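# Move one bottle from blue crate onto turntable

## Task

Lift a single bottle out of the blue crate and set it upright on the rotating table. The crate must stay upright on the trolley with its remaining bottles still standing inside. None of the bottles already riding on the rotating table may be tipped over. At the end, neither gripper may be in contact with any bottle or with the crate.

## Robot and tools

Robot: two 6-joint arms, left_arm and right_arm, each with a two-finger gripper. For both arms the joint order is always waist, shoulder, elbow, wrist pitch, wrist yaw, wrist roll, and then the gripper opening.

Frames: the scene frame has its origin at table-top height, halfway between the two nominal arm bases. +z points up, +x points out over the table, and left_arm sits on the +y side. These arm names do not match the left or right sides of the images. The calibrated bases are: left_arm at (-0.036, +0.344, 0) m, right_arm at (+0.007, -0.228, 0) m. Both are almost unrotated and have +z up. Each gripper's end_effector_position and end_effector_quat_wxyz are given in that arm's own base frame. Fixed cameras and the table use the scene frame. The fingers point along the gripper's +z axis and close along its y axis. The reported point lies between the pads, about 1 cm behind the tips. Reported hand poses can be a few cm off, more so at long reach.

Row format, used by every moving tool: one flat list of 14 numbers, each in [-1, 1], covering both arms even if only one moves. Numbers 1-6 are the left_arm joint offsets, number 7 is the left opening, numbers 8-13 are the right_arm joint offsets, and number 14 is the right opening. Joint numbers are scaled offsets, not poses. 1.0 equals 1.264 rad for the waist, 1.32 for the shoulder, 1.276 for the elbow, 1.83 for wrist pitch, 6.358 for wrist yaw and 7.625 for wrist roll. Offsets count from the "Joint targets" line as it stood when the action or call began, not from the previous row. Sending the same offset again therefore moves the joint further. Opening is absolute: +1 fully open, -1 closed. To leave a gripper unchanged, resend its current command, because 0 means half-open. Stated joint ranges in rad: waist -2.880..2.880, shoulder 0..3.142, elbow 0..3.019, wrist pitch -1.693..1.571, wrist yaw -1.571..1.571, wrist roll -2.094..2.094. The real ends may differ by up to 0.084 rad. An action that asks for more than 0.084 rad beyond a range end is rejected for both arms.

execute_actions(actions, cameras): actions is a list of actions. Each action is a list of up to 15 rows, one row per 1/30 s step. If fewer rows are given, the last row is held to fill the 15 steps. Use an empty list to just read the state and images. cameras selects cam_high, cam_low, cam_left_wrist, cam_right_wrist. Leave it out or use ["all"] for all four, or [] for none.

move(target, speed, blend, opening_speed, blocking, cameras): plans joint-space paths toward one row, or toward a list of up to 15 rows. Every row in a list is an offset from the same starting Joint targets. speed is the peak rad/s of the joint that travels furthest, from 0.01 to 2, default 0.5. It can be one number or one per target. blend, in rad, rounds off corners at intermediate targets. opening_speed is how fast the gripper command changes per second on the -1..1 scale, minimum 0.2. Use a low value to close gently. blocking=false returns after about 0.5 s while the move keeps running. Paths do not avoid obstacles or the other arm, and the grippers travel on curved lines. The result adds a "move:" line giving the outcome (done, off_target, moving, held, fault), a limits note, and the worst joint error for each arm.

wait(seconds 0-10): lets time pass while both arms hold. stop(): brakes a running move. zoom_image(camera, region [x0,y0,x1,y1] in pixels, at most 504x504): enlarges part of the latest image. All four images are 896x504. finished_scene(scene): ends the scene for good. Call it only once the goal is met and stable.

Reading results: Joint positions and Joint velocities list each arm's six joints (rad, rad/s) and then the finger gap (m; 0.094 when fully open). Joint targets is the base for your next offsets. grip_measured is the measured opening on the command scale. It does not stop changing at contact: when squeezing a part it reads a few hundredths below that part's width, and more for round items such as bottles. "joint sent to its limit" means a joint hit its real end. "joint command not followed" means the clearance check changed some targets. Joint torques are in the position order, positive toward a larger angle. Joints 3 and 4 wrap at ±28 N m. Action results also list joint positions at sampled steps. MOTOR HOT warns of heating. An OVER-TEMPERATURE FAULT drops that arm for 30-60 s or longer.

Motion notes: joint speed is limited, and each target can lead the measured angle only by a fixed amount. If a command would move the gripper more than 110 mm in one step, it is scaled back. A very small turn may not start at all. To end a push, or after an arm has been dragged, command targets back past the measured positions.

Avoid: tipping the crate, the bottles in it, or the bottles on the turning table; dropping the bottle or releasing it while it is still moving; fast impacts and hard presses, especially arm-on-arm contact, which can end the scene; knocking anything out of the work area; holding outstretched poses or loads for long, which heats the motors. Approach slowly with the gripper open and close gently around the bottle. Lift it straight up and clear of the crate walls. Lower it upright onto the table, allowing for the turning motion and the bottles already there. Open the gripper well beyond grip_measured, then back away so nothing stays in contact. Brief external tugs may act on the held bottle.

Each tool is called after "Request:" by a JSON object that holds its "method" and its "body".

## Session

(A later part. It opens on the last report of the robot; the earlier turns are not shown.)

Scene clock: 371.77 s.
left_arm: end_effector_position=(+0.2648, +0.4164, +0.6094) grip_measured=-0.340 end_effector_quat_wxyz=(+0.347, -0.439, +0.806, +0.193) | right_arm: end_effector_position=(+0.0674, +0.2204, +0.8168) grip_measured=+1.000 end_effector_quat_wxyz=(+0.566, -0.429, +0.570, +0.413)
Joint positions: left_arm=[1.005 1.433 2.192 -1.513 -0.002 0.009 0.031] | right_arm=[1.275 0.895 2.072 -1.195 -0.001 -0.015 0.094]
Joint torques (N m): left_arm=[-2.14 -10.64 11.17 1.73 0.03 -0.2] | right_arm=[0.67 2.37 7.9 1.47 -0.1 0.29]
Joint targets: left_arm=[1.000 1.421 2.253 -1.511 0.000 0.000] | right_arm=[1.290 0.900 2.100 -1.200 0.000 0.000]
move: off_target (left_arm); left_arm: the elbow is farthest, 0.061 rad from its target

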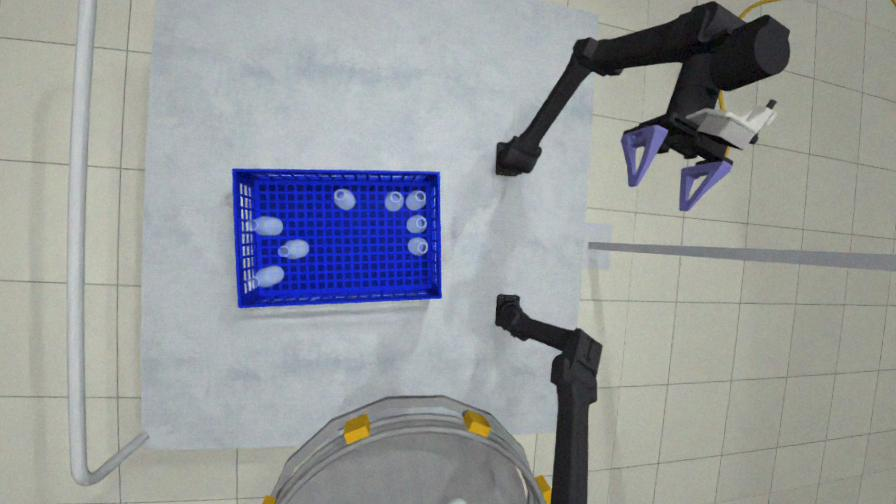

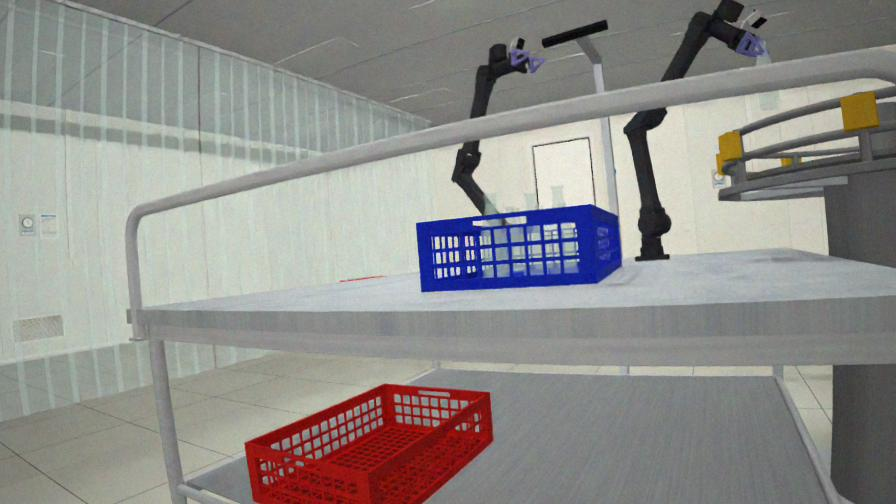

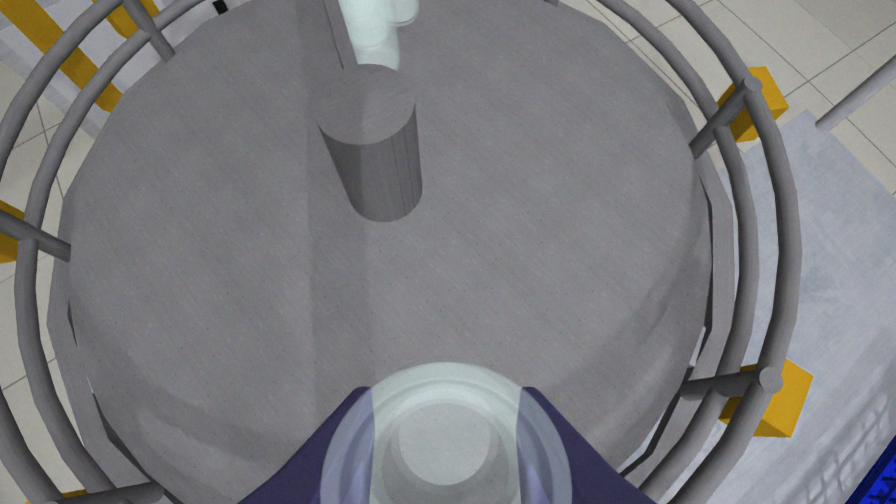

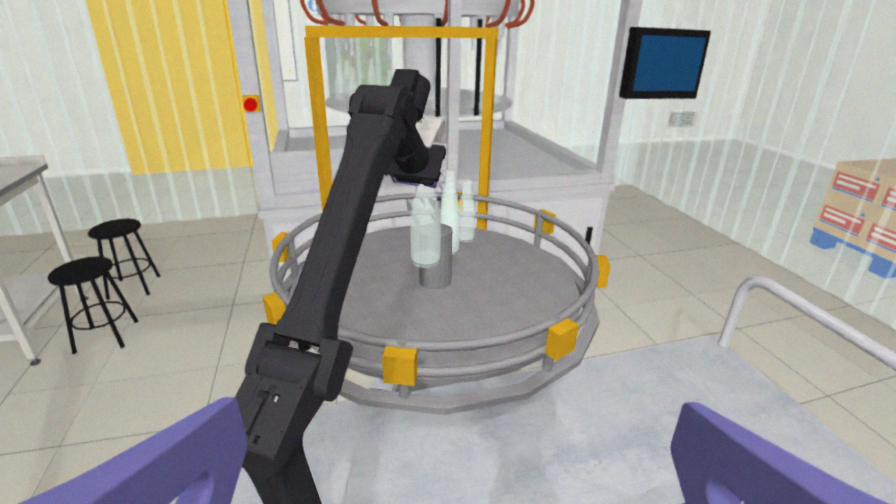

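Request:
{"method": "zoom_image", "body": {"camera": "cam_right_wrist", "region": [260, 180, 620, 420]}}

Request:
{"method": "zoom_image", "body": {"camera": "cam_left_wrist", "region": [560, 240, 860, 504]}}

Request:
{"method": "zoom_image", "body": {"camera": "cam_low", "region": [680, 0, 896, 220]}}

Scaled by 1.400 from the camera's 896x504 image, which has a finer 1280x720 frame.

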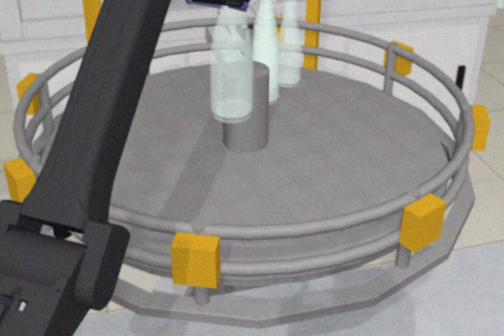

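Scaled by 1.680 from the camera's 896x504 image, which has a finer 1280x720 frame.

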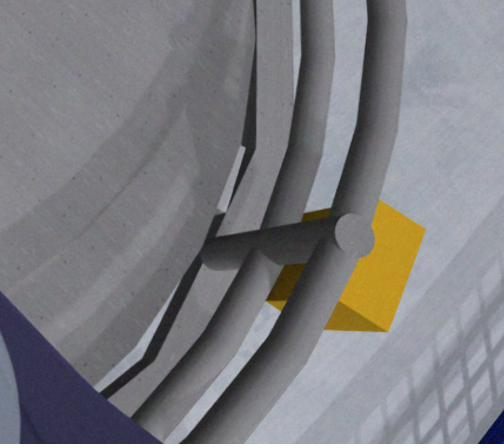

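Scaled by 2.291 from the camera's 896x504 image, which has a finer 1280x720 frame.

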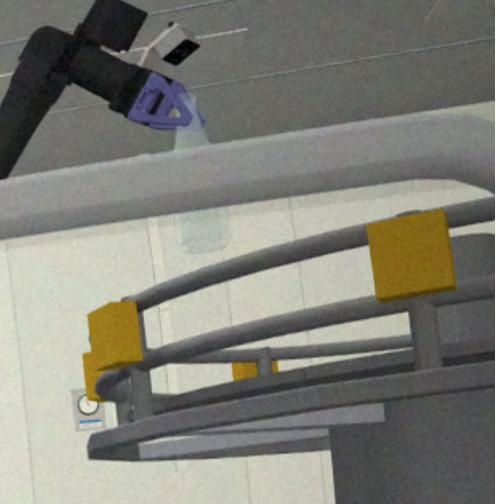

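Request:
{"method": "move", "body": {"target": [0, -0.1848, -0.6614, 0.2989, 0, 0, -0.6, 0, 0, 0, 0, 0, 0, 1], "speed": 0.5}}

Scene clock: 429.23 s.
left_arm: end_effector_position=(+0.2662, +0.4179, +0.4025) grip_measured=-0.340 end_effector_quat_wxyz=(+0.327, -0.443, +0.815, +0.182) | right_arm: end_effector_position=(+0.0674, +0.2204, +0.8168) grip_measured=+1.000 end_effector_quat_wxyz=(+0.566, -0.429, +0.570, +0.413)
Joint positions: left_arm=[1.004 1.204 1.392 -0.991 -0.001 0.008 0.031] | right_arm=[1.275 0.895 2.072 -1.195 -0.001 -0.015 0.094]
Joint torques (N m): left_arm=[-1.96 -11.11 9.99 2.74 0.01 -0.2] | right_arm=[0.67 2.32 7.9 1.47 -0.1 0.29]
Joint targets: left_arm=[1.000 1.177 1.409 -0.965 0.000 0.000] | right_arm=[1.290 0.900 2.100 -1.200 0.000 0.000]
move: done

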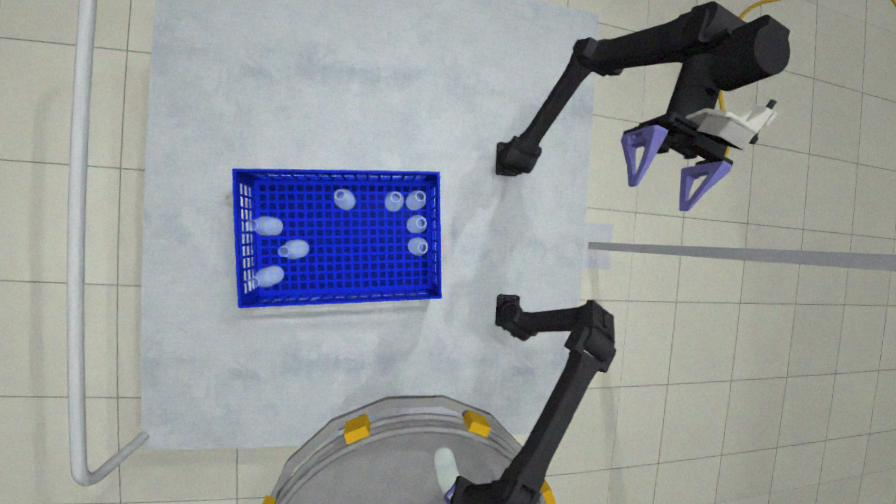

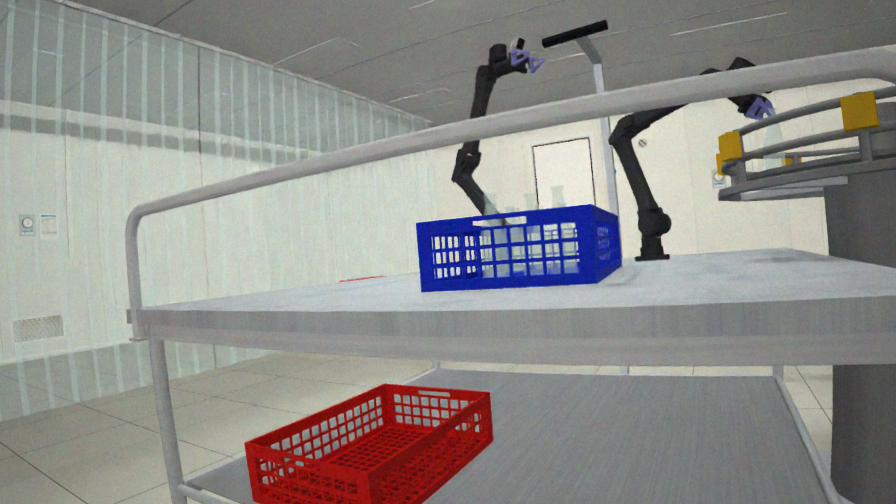

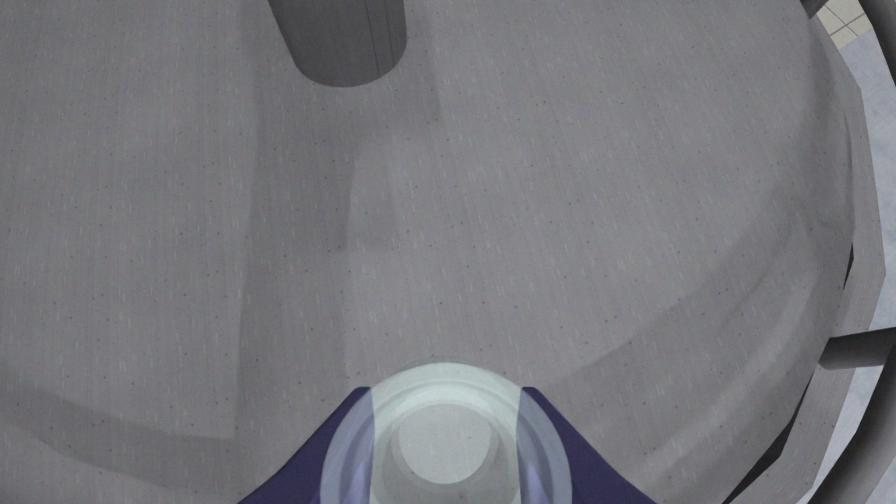

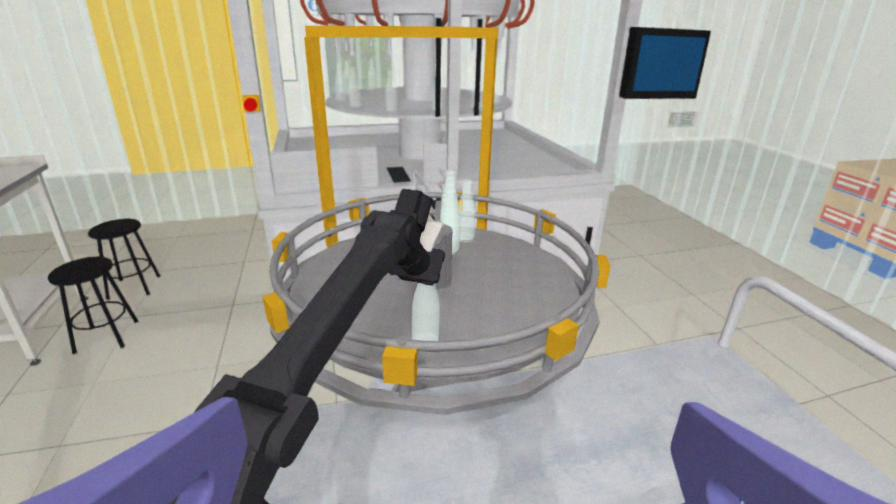

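Request:
{"method": "zoom_image", "body": {"camera": "cam_low", "region": [690, 70, 850, 220]}}

Request:
{"method": "zoom_image", "body": {"camera": "cam_right_wrist", "region": [340, 240, 520, 420]}}

Request:
{"method": "zoom_image", "body": {"camera": "cam_left_wrist", "region": [250, 300, 640, 504]}}

Scaled by 3.150 from the camera's 896x504 image, which has a finer 1280x720 frame.

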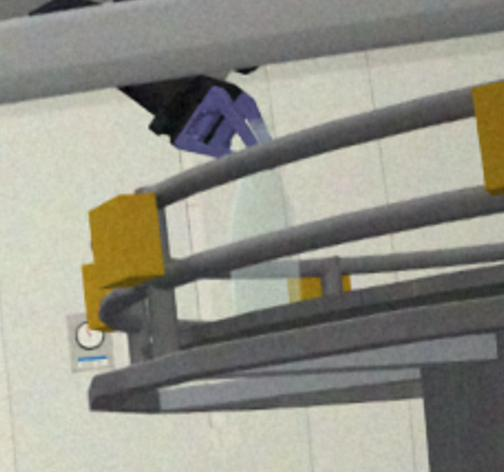

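Scaled by 2.800 from the camera's 896x504 image, which has a finer 1280x720 frame.

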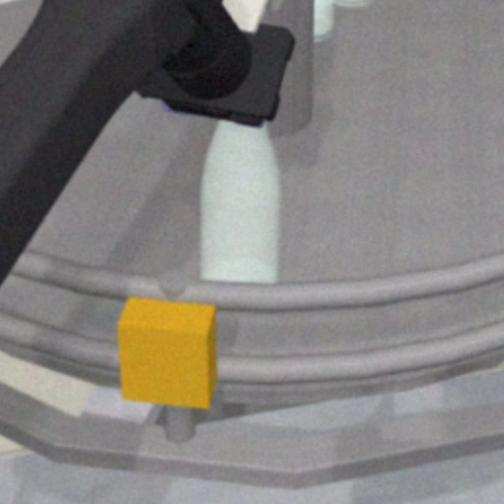

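Scaled by 1.292 from the camera's 896x504 image, which has a finer 1280x720 frame.

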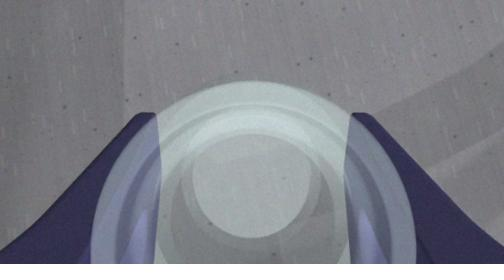

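Request:
{"method": "zoom_image", "body": {"camera": "cam_low", "region": [740, 110, 810, 190]}}

Request:
{"method": "zoom_image", "body": {"camera": "cam_right_wrist", "region": [390, 290, 470, 390]}}

Scaled by 6.300 from the camera's 896x504 image, which has a finer 1280x720 frame.

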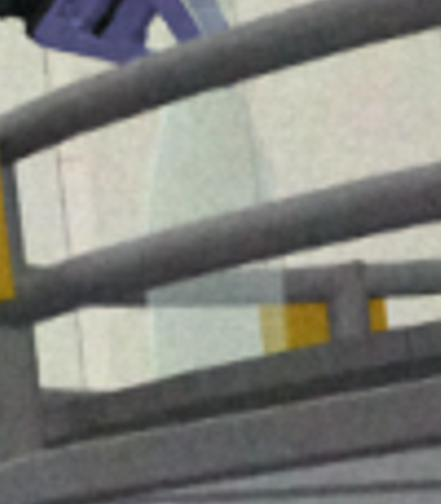

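Scaled by 5.040 from the camera's 896x504 image, which has a finer 1280x720 frame.

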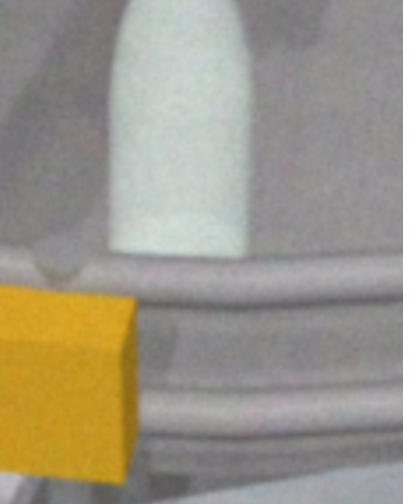

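Request:
{"method": "move", "body": {"target": [0, -0.0288, -0.0846, 0.071, 0, 0, -0.6, 0, 0, 0, 0, 0, 0, 1], "speed": 0.12}}

Scene clock: 464.67 s.
left_arm: end_effector_position=(+0.2676, +0.4168, +0.3974) grip_measured=-0.340 end_effector_quat_wxyz=(+0.366, -0.436, +0.798, +0.199) | right_arm: end_effector_position=(+0.0674, +0.2204, +0.8168) grip_measured=+1.000 end_effector_quat_wxyz=(+0.566, -0.429, +0.570, +0.413)
Joint positions: left_arm=[1.002 1.154 1.295 -0.852 0.003 0 0.031] | right_arm=[1.275 0.895 2.072 -1.195 -0.001 -0.015 0.094]
Joint torques (N m): left_arm=[-2.02 -9.82 9.31 2.25 -0.1 -0.11] | right_arm=[0.62 2.32 7.88 1.47 -0.1 0.29]
Joint targets: left_arm=[1.000 1.139 1.301 -0.835 0.000 0.000] | right_arm=[1.290 0.900 2.100 -1.200 0.000 0.000]
move: done

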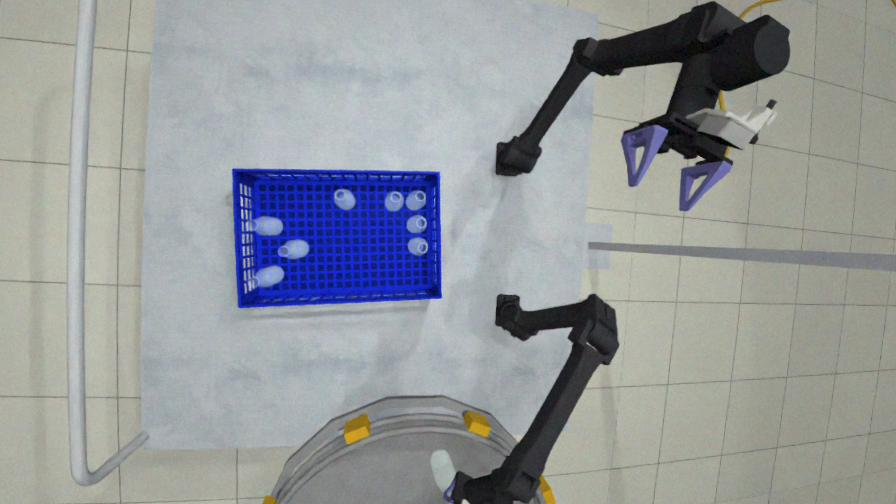

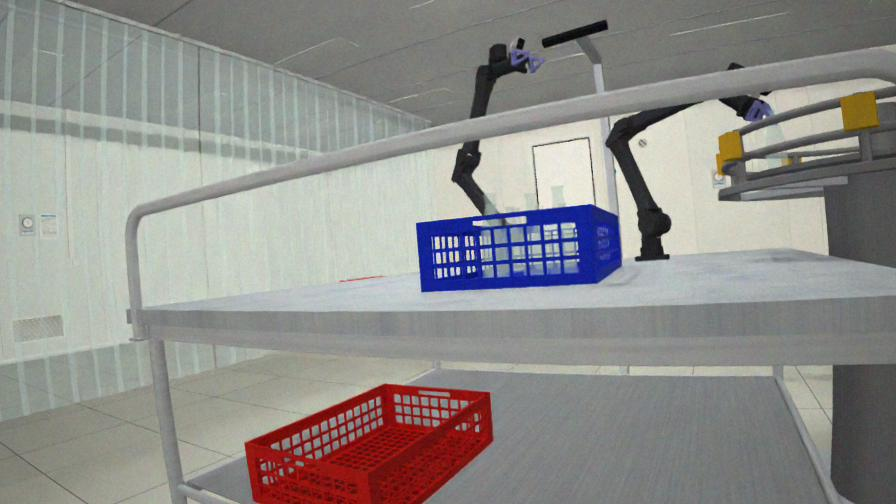

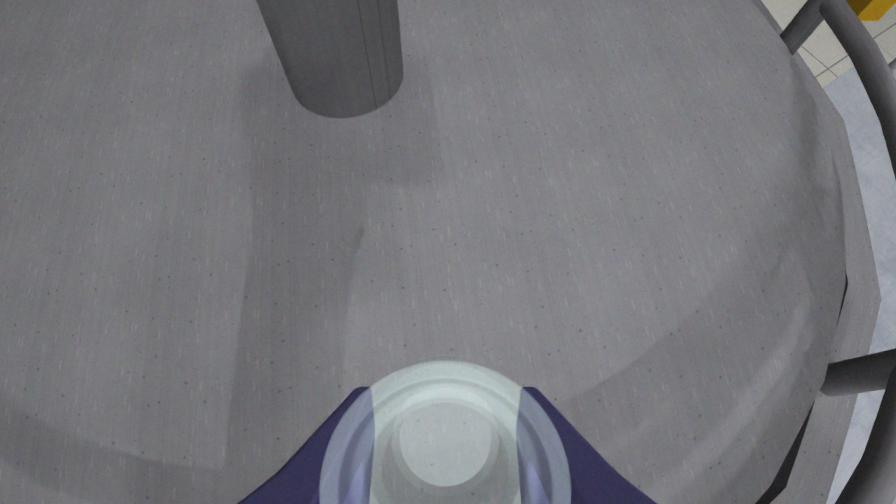

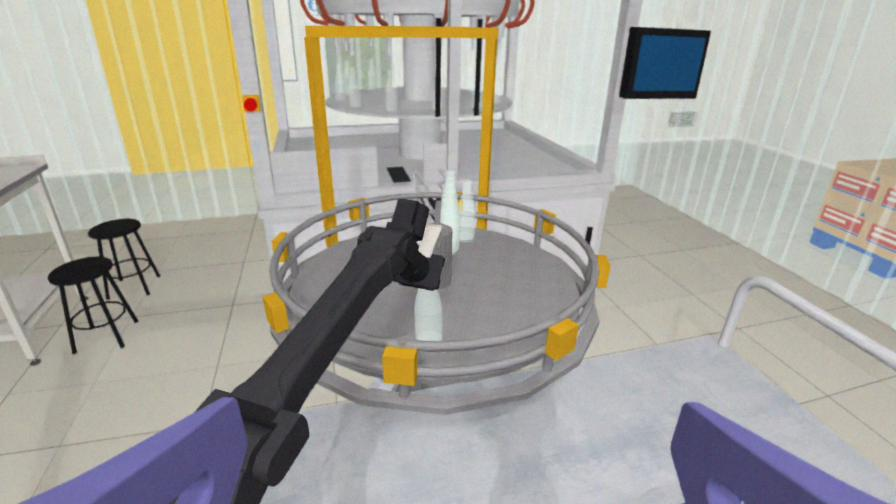

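Request:
{"method": "zoom_image", "body": {"camera": "cam_left_wrist", "region": [250, 300, 640, 504]}}

Request:
{"method": "zoom_image", "body": {"camera": "cam_low", "region": [740, 90, 820, 190]}}

Request:
{"method": "zoom_image", "body": {"camera": "cam_right_wrist", "region": [390, 270, 480, 380]}}

Scaled by 1.292 from the camera's 896x504 image, which has a finer 1280x720 frame.

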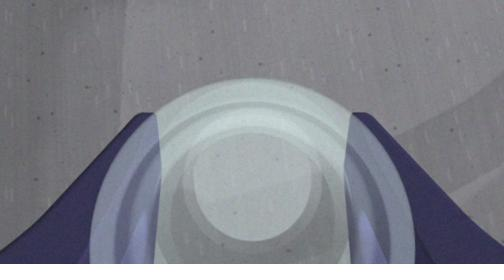

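Scaled by 5.040 from the camera's 896x504 image, which has a finer 1280x720 frame.

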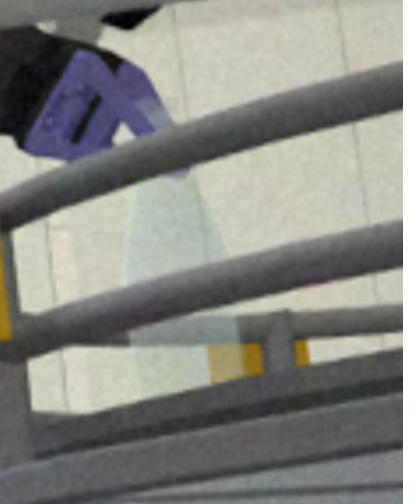

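Scaled by 4.582 from the camera's 896x504 image, which has a finer 1280x720 frame.

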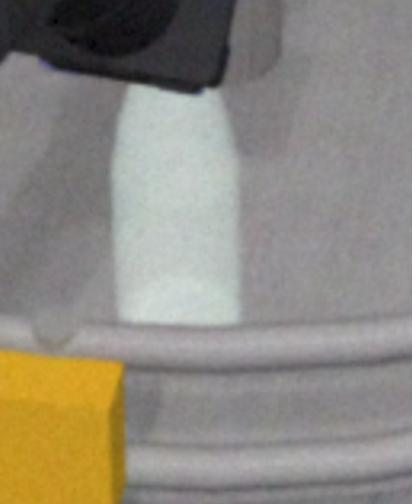

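Request:
{"method": "move", "body": {"target": [0, 0, -0.0204, -0.0191, 0, 0, -0.6, 0, 0, 0, 0, 0, 0, 1], "speed": 0.1, "cameras": ["cam_low", "cam_left_wrist", "cam_right_wrist"]}}

Scene clock: 493.33 s.
left_arm: end_effector_position=(+0.2678, +0.4111, +0.3969) grip_measured=-0.340 end_effector_quat_wxyz=(+0.370, -0.437, +0.797, +0.194) | right_arm: end_effector_position=(+0.0674, +0.2204, +0.8168) grip_measured=+1.000 end_effector_quat_wxyz=(+0.566, -0.429, +0.570, +0.413)
Joint positions: left_arm=[0.997 1.141 1.283 -0.851 0.009 -0.01 0.031] | right_arm=[1.275 0.895 2.072 -1.195 -0.001 -0.015 0.094]
Joint torques (N m): left_arm=[-1.55 -8.35 8.2 0.99 -0.38 -0.03] | right_arm=[0.67 2.37 7.88 1.46 -0.11 0.29]
Joint targets: left_arm=[1.000 1.139 1.275 -0.869 0.000 0.000] | right_arm=[1.290 0.900 2.100 -1.200 0.000 0.000]
move: done
Images, in order: cam_low, cam_left_wrist, cam_right_wrist.

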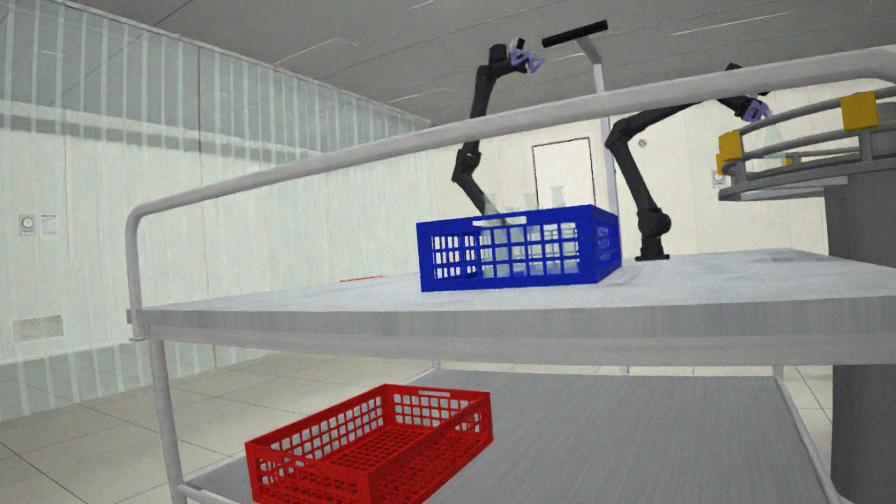

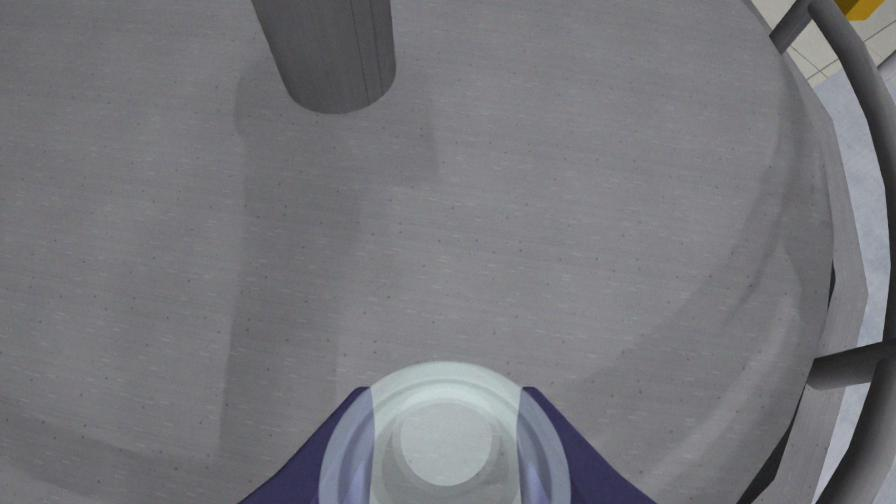

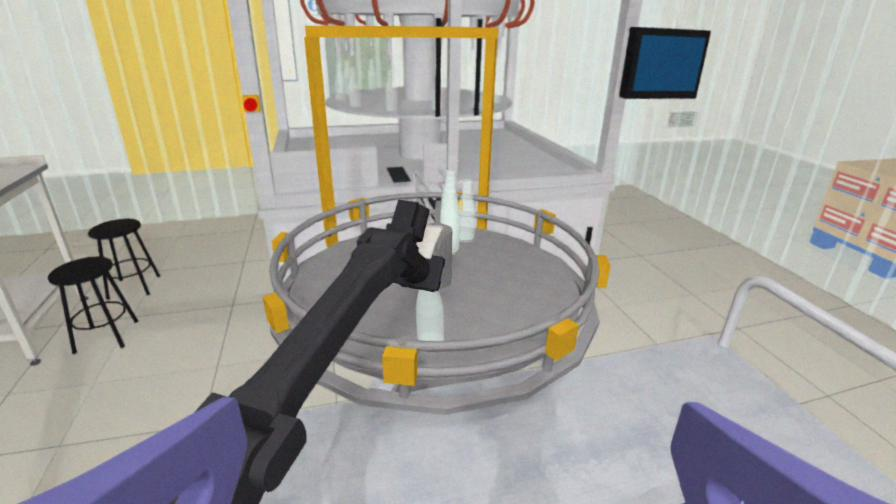

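Request:
{"method": "wait", "body": {"seconds": 0.1, "cameras": ["cam_left_wrist", "cam_right_wrist"]}}

Request:
{"method": "zoom_image", "body": {"camera": "cam_left_wrist", "region": [400, 100, 760, 360]}}

Request:
{"method": "wait", "body": {"seconds": 1.0, "cameras": ["cam_left_wrist", "cam_right_wrist"]}}

Request:
{"method": "zoom_image", "body": {"camera": "cam_left_wrist", "region": [400, 100, 760, 360]}}

Scene clock: 509.03 s.
left_arm: end_effector_position=(+0.2679, +0.4107, +0.3969) grip_measured=-0.340 end_effector_quat_wxyz=(+0.370, -0.437, +0.797, +0.193) | right_arm: end_effector_position=(+0.0674, +0.2204, +0.8168) grip_measured=+1.000 end_effector_quat_wxyz=(+0.566, -0.429, +0.570, +0.413)
Joint positions: left_arm=[0.997 1.141 1.283 -0.853 0.01 -0.011 0.031] | right_arm=[1.275 0.895 2.072 -1.195 -0.001 -0.015 0.094]
Joint torques (N m): left_arm=[-1.61 -8.06 8.31 0.91 -0.44 -0.01] | right_arm=[0.62 2.32 7.88 1.48 -0.1 0.29]
Joint targets: left_arm=[1.000 1.139 1.275 -0.869 0.000 0.000] | right_arm=[1.290 0.900 2.100 -1.200 0.000 0.000]
Tool commands: left_gripper/opening=-0.6 right_gripper/opening=+1.0
wait: 0.10 s; at rest from the start
Images, in order: cam_left_wrist, cam_right_wrist.

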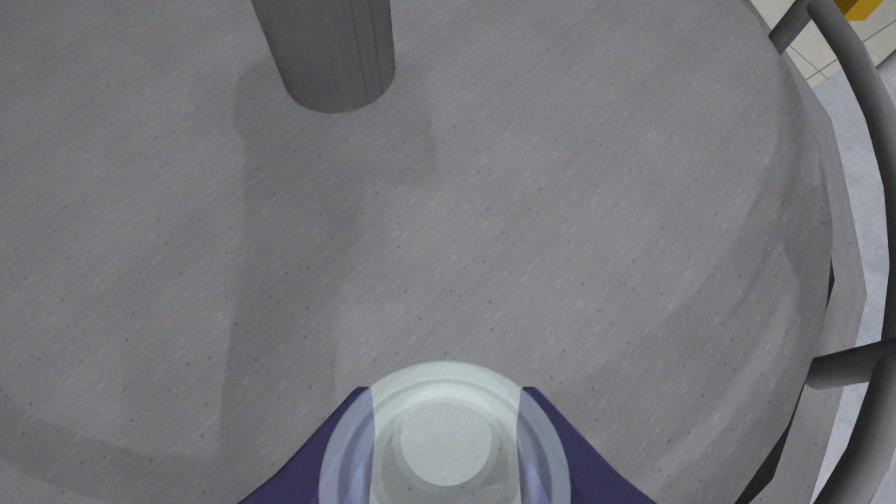

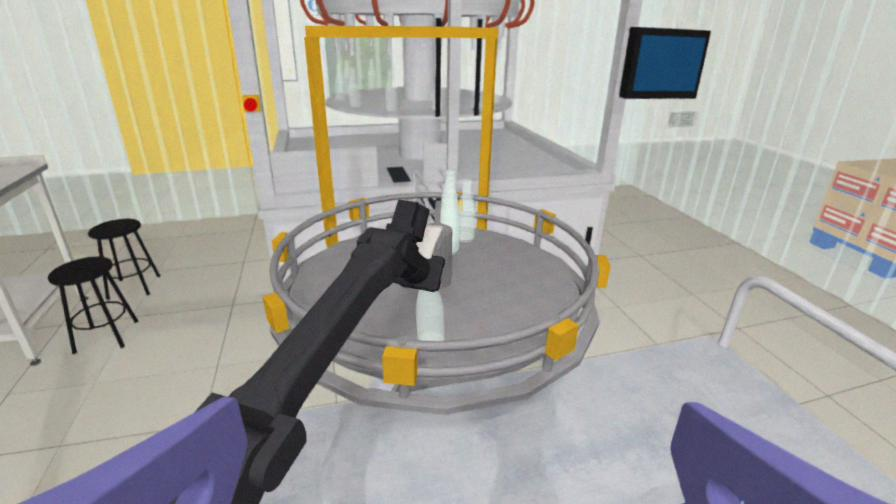

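Scaled by 1.400 from the camera's 896x504 image, which has a finer 1280x720 frame.

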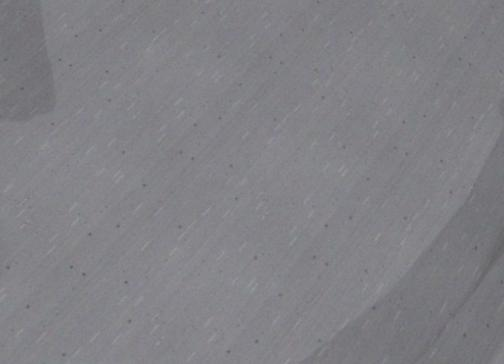

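Scene clock: 510.03 s.
left_arm: end_effector_position=(+0.2679, +0.4107, +0.3969) grip_measured=-0.340 end_effector_quat_wxyz=(+0.370, -0.437, +0.797, +0.193) | right_arm: end_effector_position=(+0.0674, +0.2204, +0.8168) grip_measured=+1.000 end_effector_quat_wxyz=(+0.566, -0.429, +0.570, +0.413)
Joint positions: left_arm=[0.997 1.141 1.283 -0.853 0.01 -0.011 0.031] | right_arm=[1.275 0.895 2.072 -1.195 -0.001 -0.015 0.094]
Joint torques (N m): left_arm=[-1.73 -8.94 8.4 0.98 -0.41 0.01] | right_arm=[0.67 2.26 7.9 1.47 -0.1 0.29]
Joint targets: left_arm=[1.000 1.139 1.275 -0.869 0.000 0.000] | right_arm=[1.290 0.900 2.100 -1.200 0.000 0.000]
Tool commands: left_gripper/opening=-0.6 right_gripper/opening=+1.0
wait: 1.00 s; at rest by 0.17 s
Images, in order: cam_left_wrist, cam_right_wrist.

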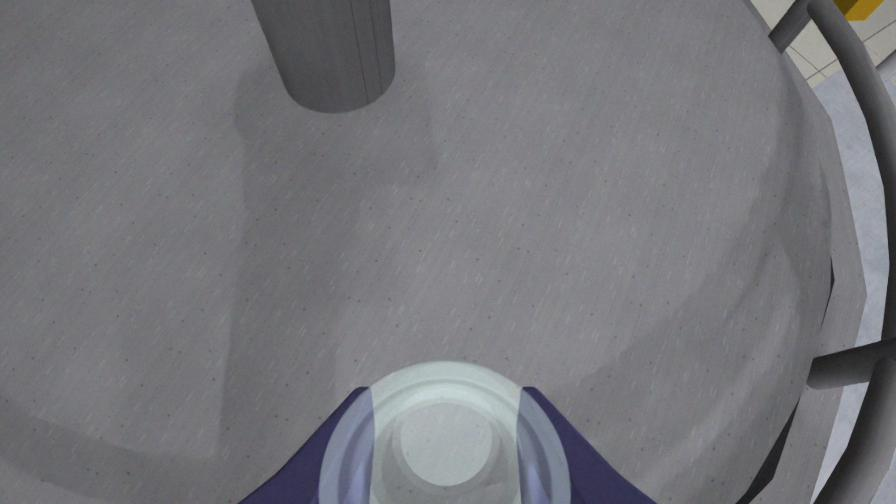

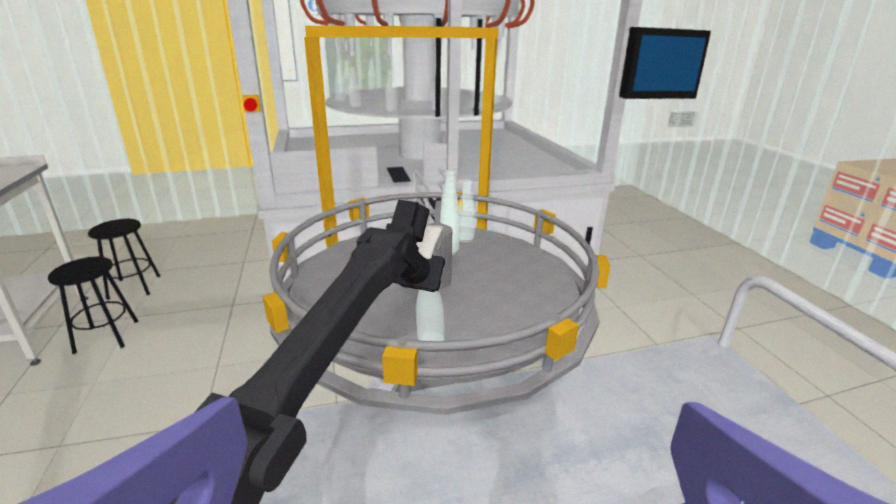

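Scaled by 1.400 from the camera's 896x504 image, which has a finer 1280x720 frame.

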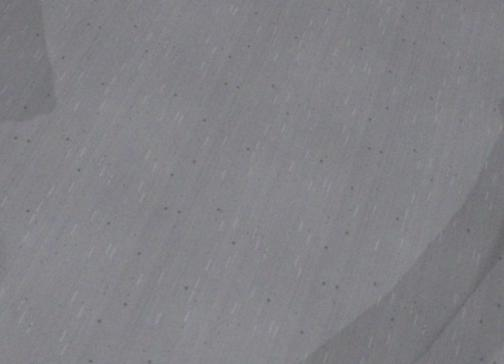

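Request:
{"method": "zoom_image", "body": {"camera": "cam_right_wrist", "region": [390, 150, 540, 300]}}

Request:
{"method": "wait", "body": {"seconds": 0.5, "cameras": ["cam_left_wrist", "cam_right_wrist"]}}

Request:
{"method": "zoom_image", "body": {"camera": "cam_left_wrist", "region": [400, 100, 760, 360]}}

Request:
{"method": "wait", "body": {"seconds": 2.0, "cameras": ["cam_left_wrist", "cam_right_wrist"]}}

Request:
{"method": "zoom_image", "body": {"camera": "cam_left_wrist", "region": [400, 100, 760, 360]}}

Scaled by 3.360 from the camera's 896x504 image, which has a finer 1280x720 frame.

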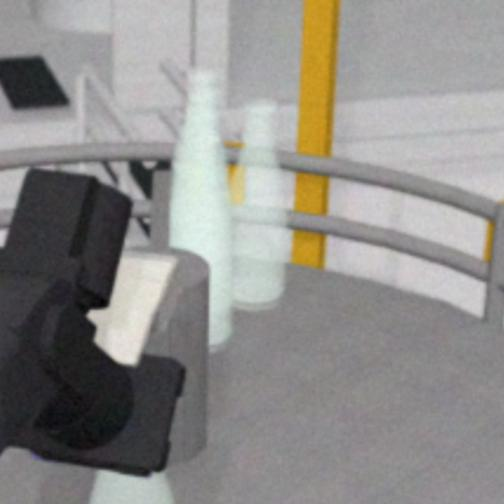

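Scene clock: 544.93 s.
left_arm: end_effector_position=(+0.2679, +0.4107, +0.3969) grip_measured=-0.340 end_effector_quat_wxyz=(+0.370, -0.437, +0.797, +0.193) | right_arm: end_effector_position=(+0.0674, +0.2204, +0.8168) grip_measured=+1.000 end_effector_quat_wxyz=(+0.566, -0.429, +0.570, +0.413)
Joint positions: left_arm=[0.997 1.141 1.283 -0.853 0.01 -0.011 0.031] | right_arm=[1.275 0.895 2.072 -1.195 -0.001 -0.015 0.094]
Joint torques (N m): left_arm=[-1.61 -8.76 8.34 0.88 -0.4 -0.03] | right_arm=[0.62 2.26 7.88 1.5 -0.11 0.29]
Motor temperatures (°C): left_arm=[35 31 49 23 26 25 30] | right_arm=[29 28 39 30 24 27 24]
Heat: left arm: hottest elbow 49 °C; right arm: hottest elbow 39 °C.
Joint targets: left_arm=[1.000 1.139 1.275 -0.869 0.000 0.000] | right_arm=[1.290 0.900 2.100 -1.200 0.000 0.000]
Tool commands: left_gripper/opening=-0.6 right_gripper/opening=+1.0
wait: 0.50 s; at rest from the start
Images, in order: cam_left_wrist, cam_right_wrist.

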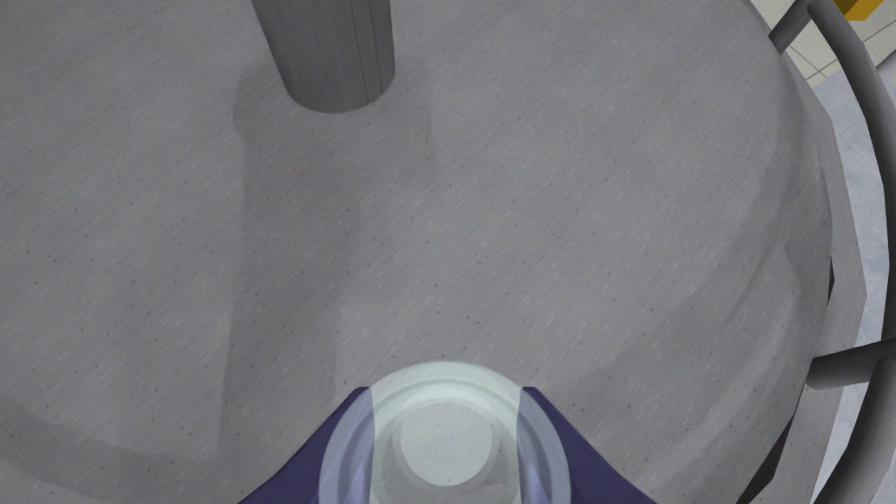

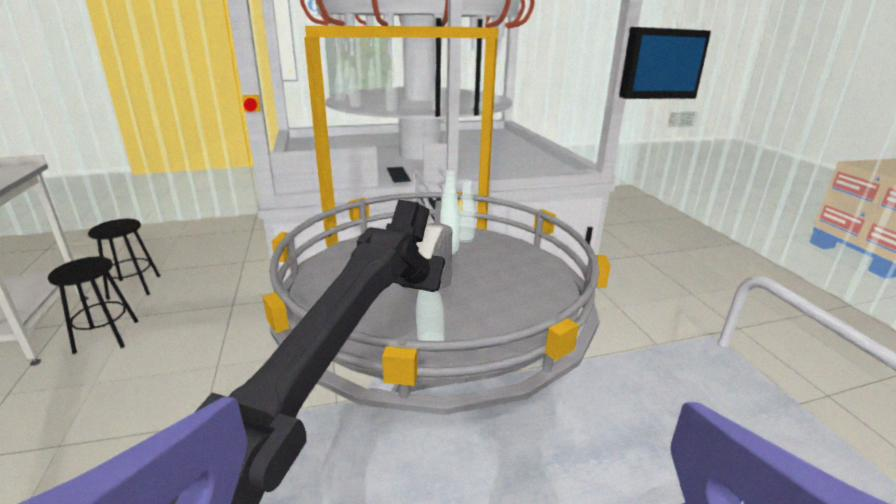

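Scaled by 1.400 from the camera's 896x504 image, which has a finer 1280x720 frame.

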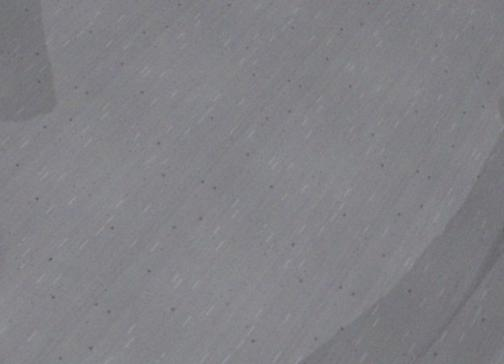

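Scene clock: 546.93 s.
left_arm: end_effector_position=(+0.2679, +0.4107, +0.3969) grip_measured=-0.340 end_effector_quat_wxyz=(+0.370, -0.437, +0.797, +0.193) | right_arm: end_effector_position=(+0.0674, +0.2204, +0.8168) grip_measured=+1.000 end_effector_quat_wxyz=(+0.566, -0.429, +0.570, +0.413)
Joint positions: left_arm=[0.997 1.141 1.283 -0.853 0.01 -0.011 0.031] | right_arm=[1.275 0.895 2.072 -1.195 -0.001 -0.015 0.094]
Joint torques (N m): left_arm=[-1.61 -8.41 8.2 1.05 -0.43 -0.05] | right_arm=[0.62 2.32 7.88 1.47 -0.11 0.29]
Joint targets: left_arm=[1.000 1.139 1.275 -0.869 0.000 0.000] | right_arm=[1.290 0.900 2.100 -1.200 0.000 0.000]
Tool commands: left_gripper/opening=-0.6 right_gripper/opening=+1.0
wait: 2.00 s; at rest by 0.17 s
Images, in order: cam_left_wrist, cam_right_wrist.

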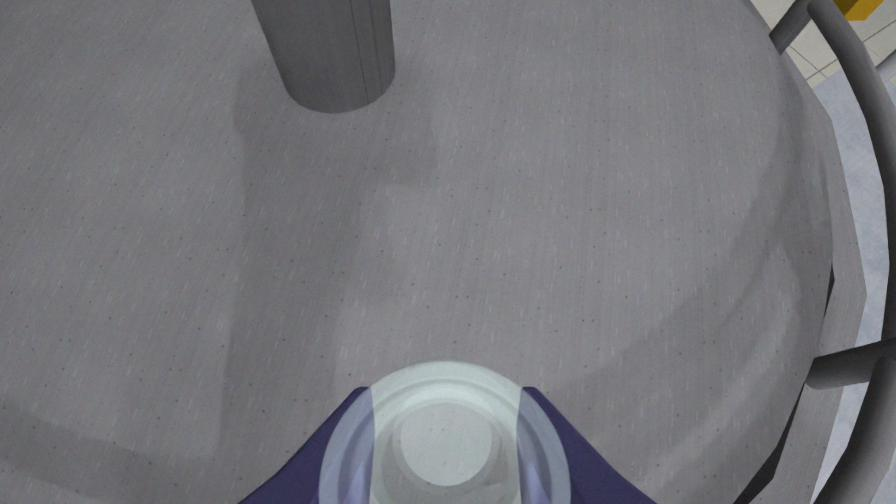

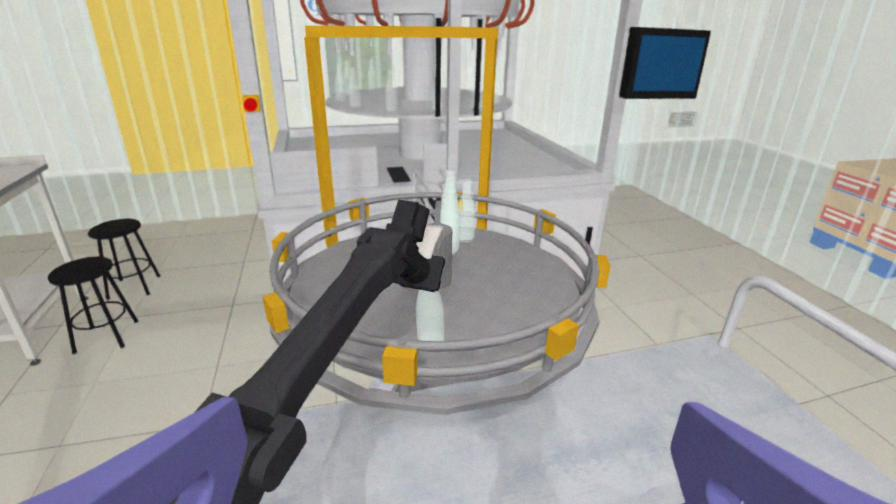

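Scaled by 1.400 from the camera's 896x504 image, which has a finer 1280x720 frame.

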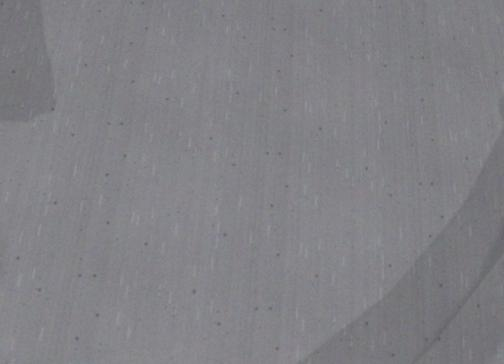

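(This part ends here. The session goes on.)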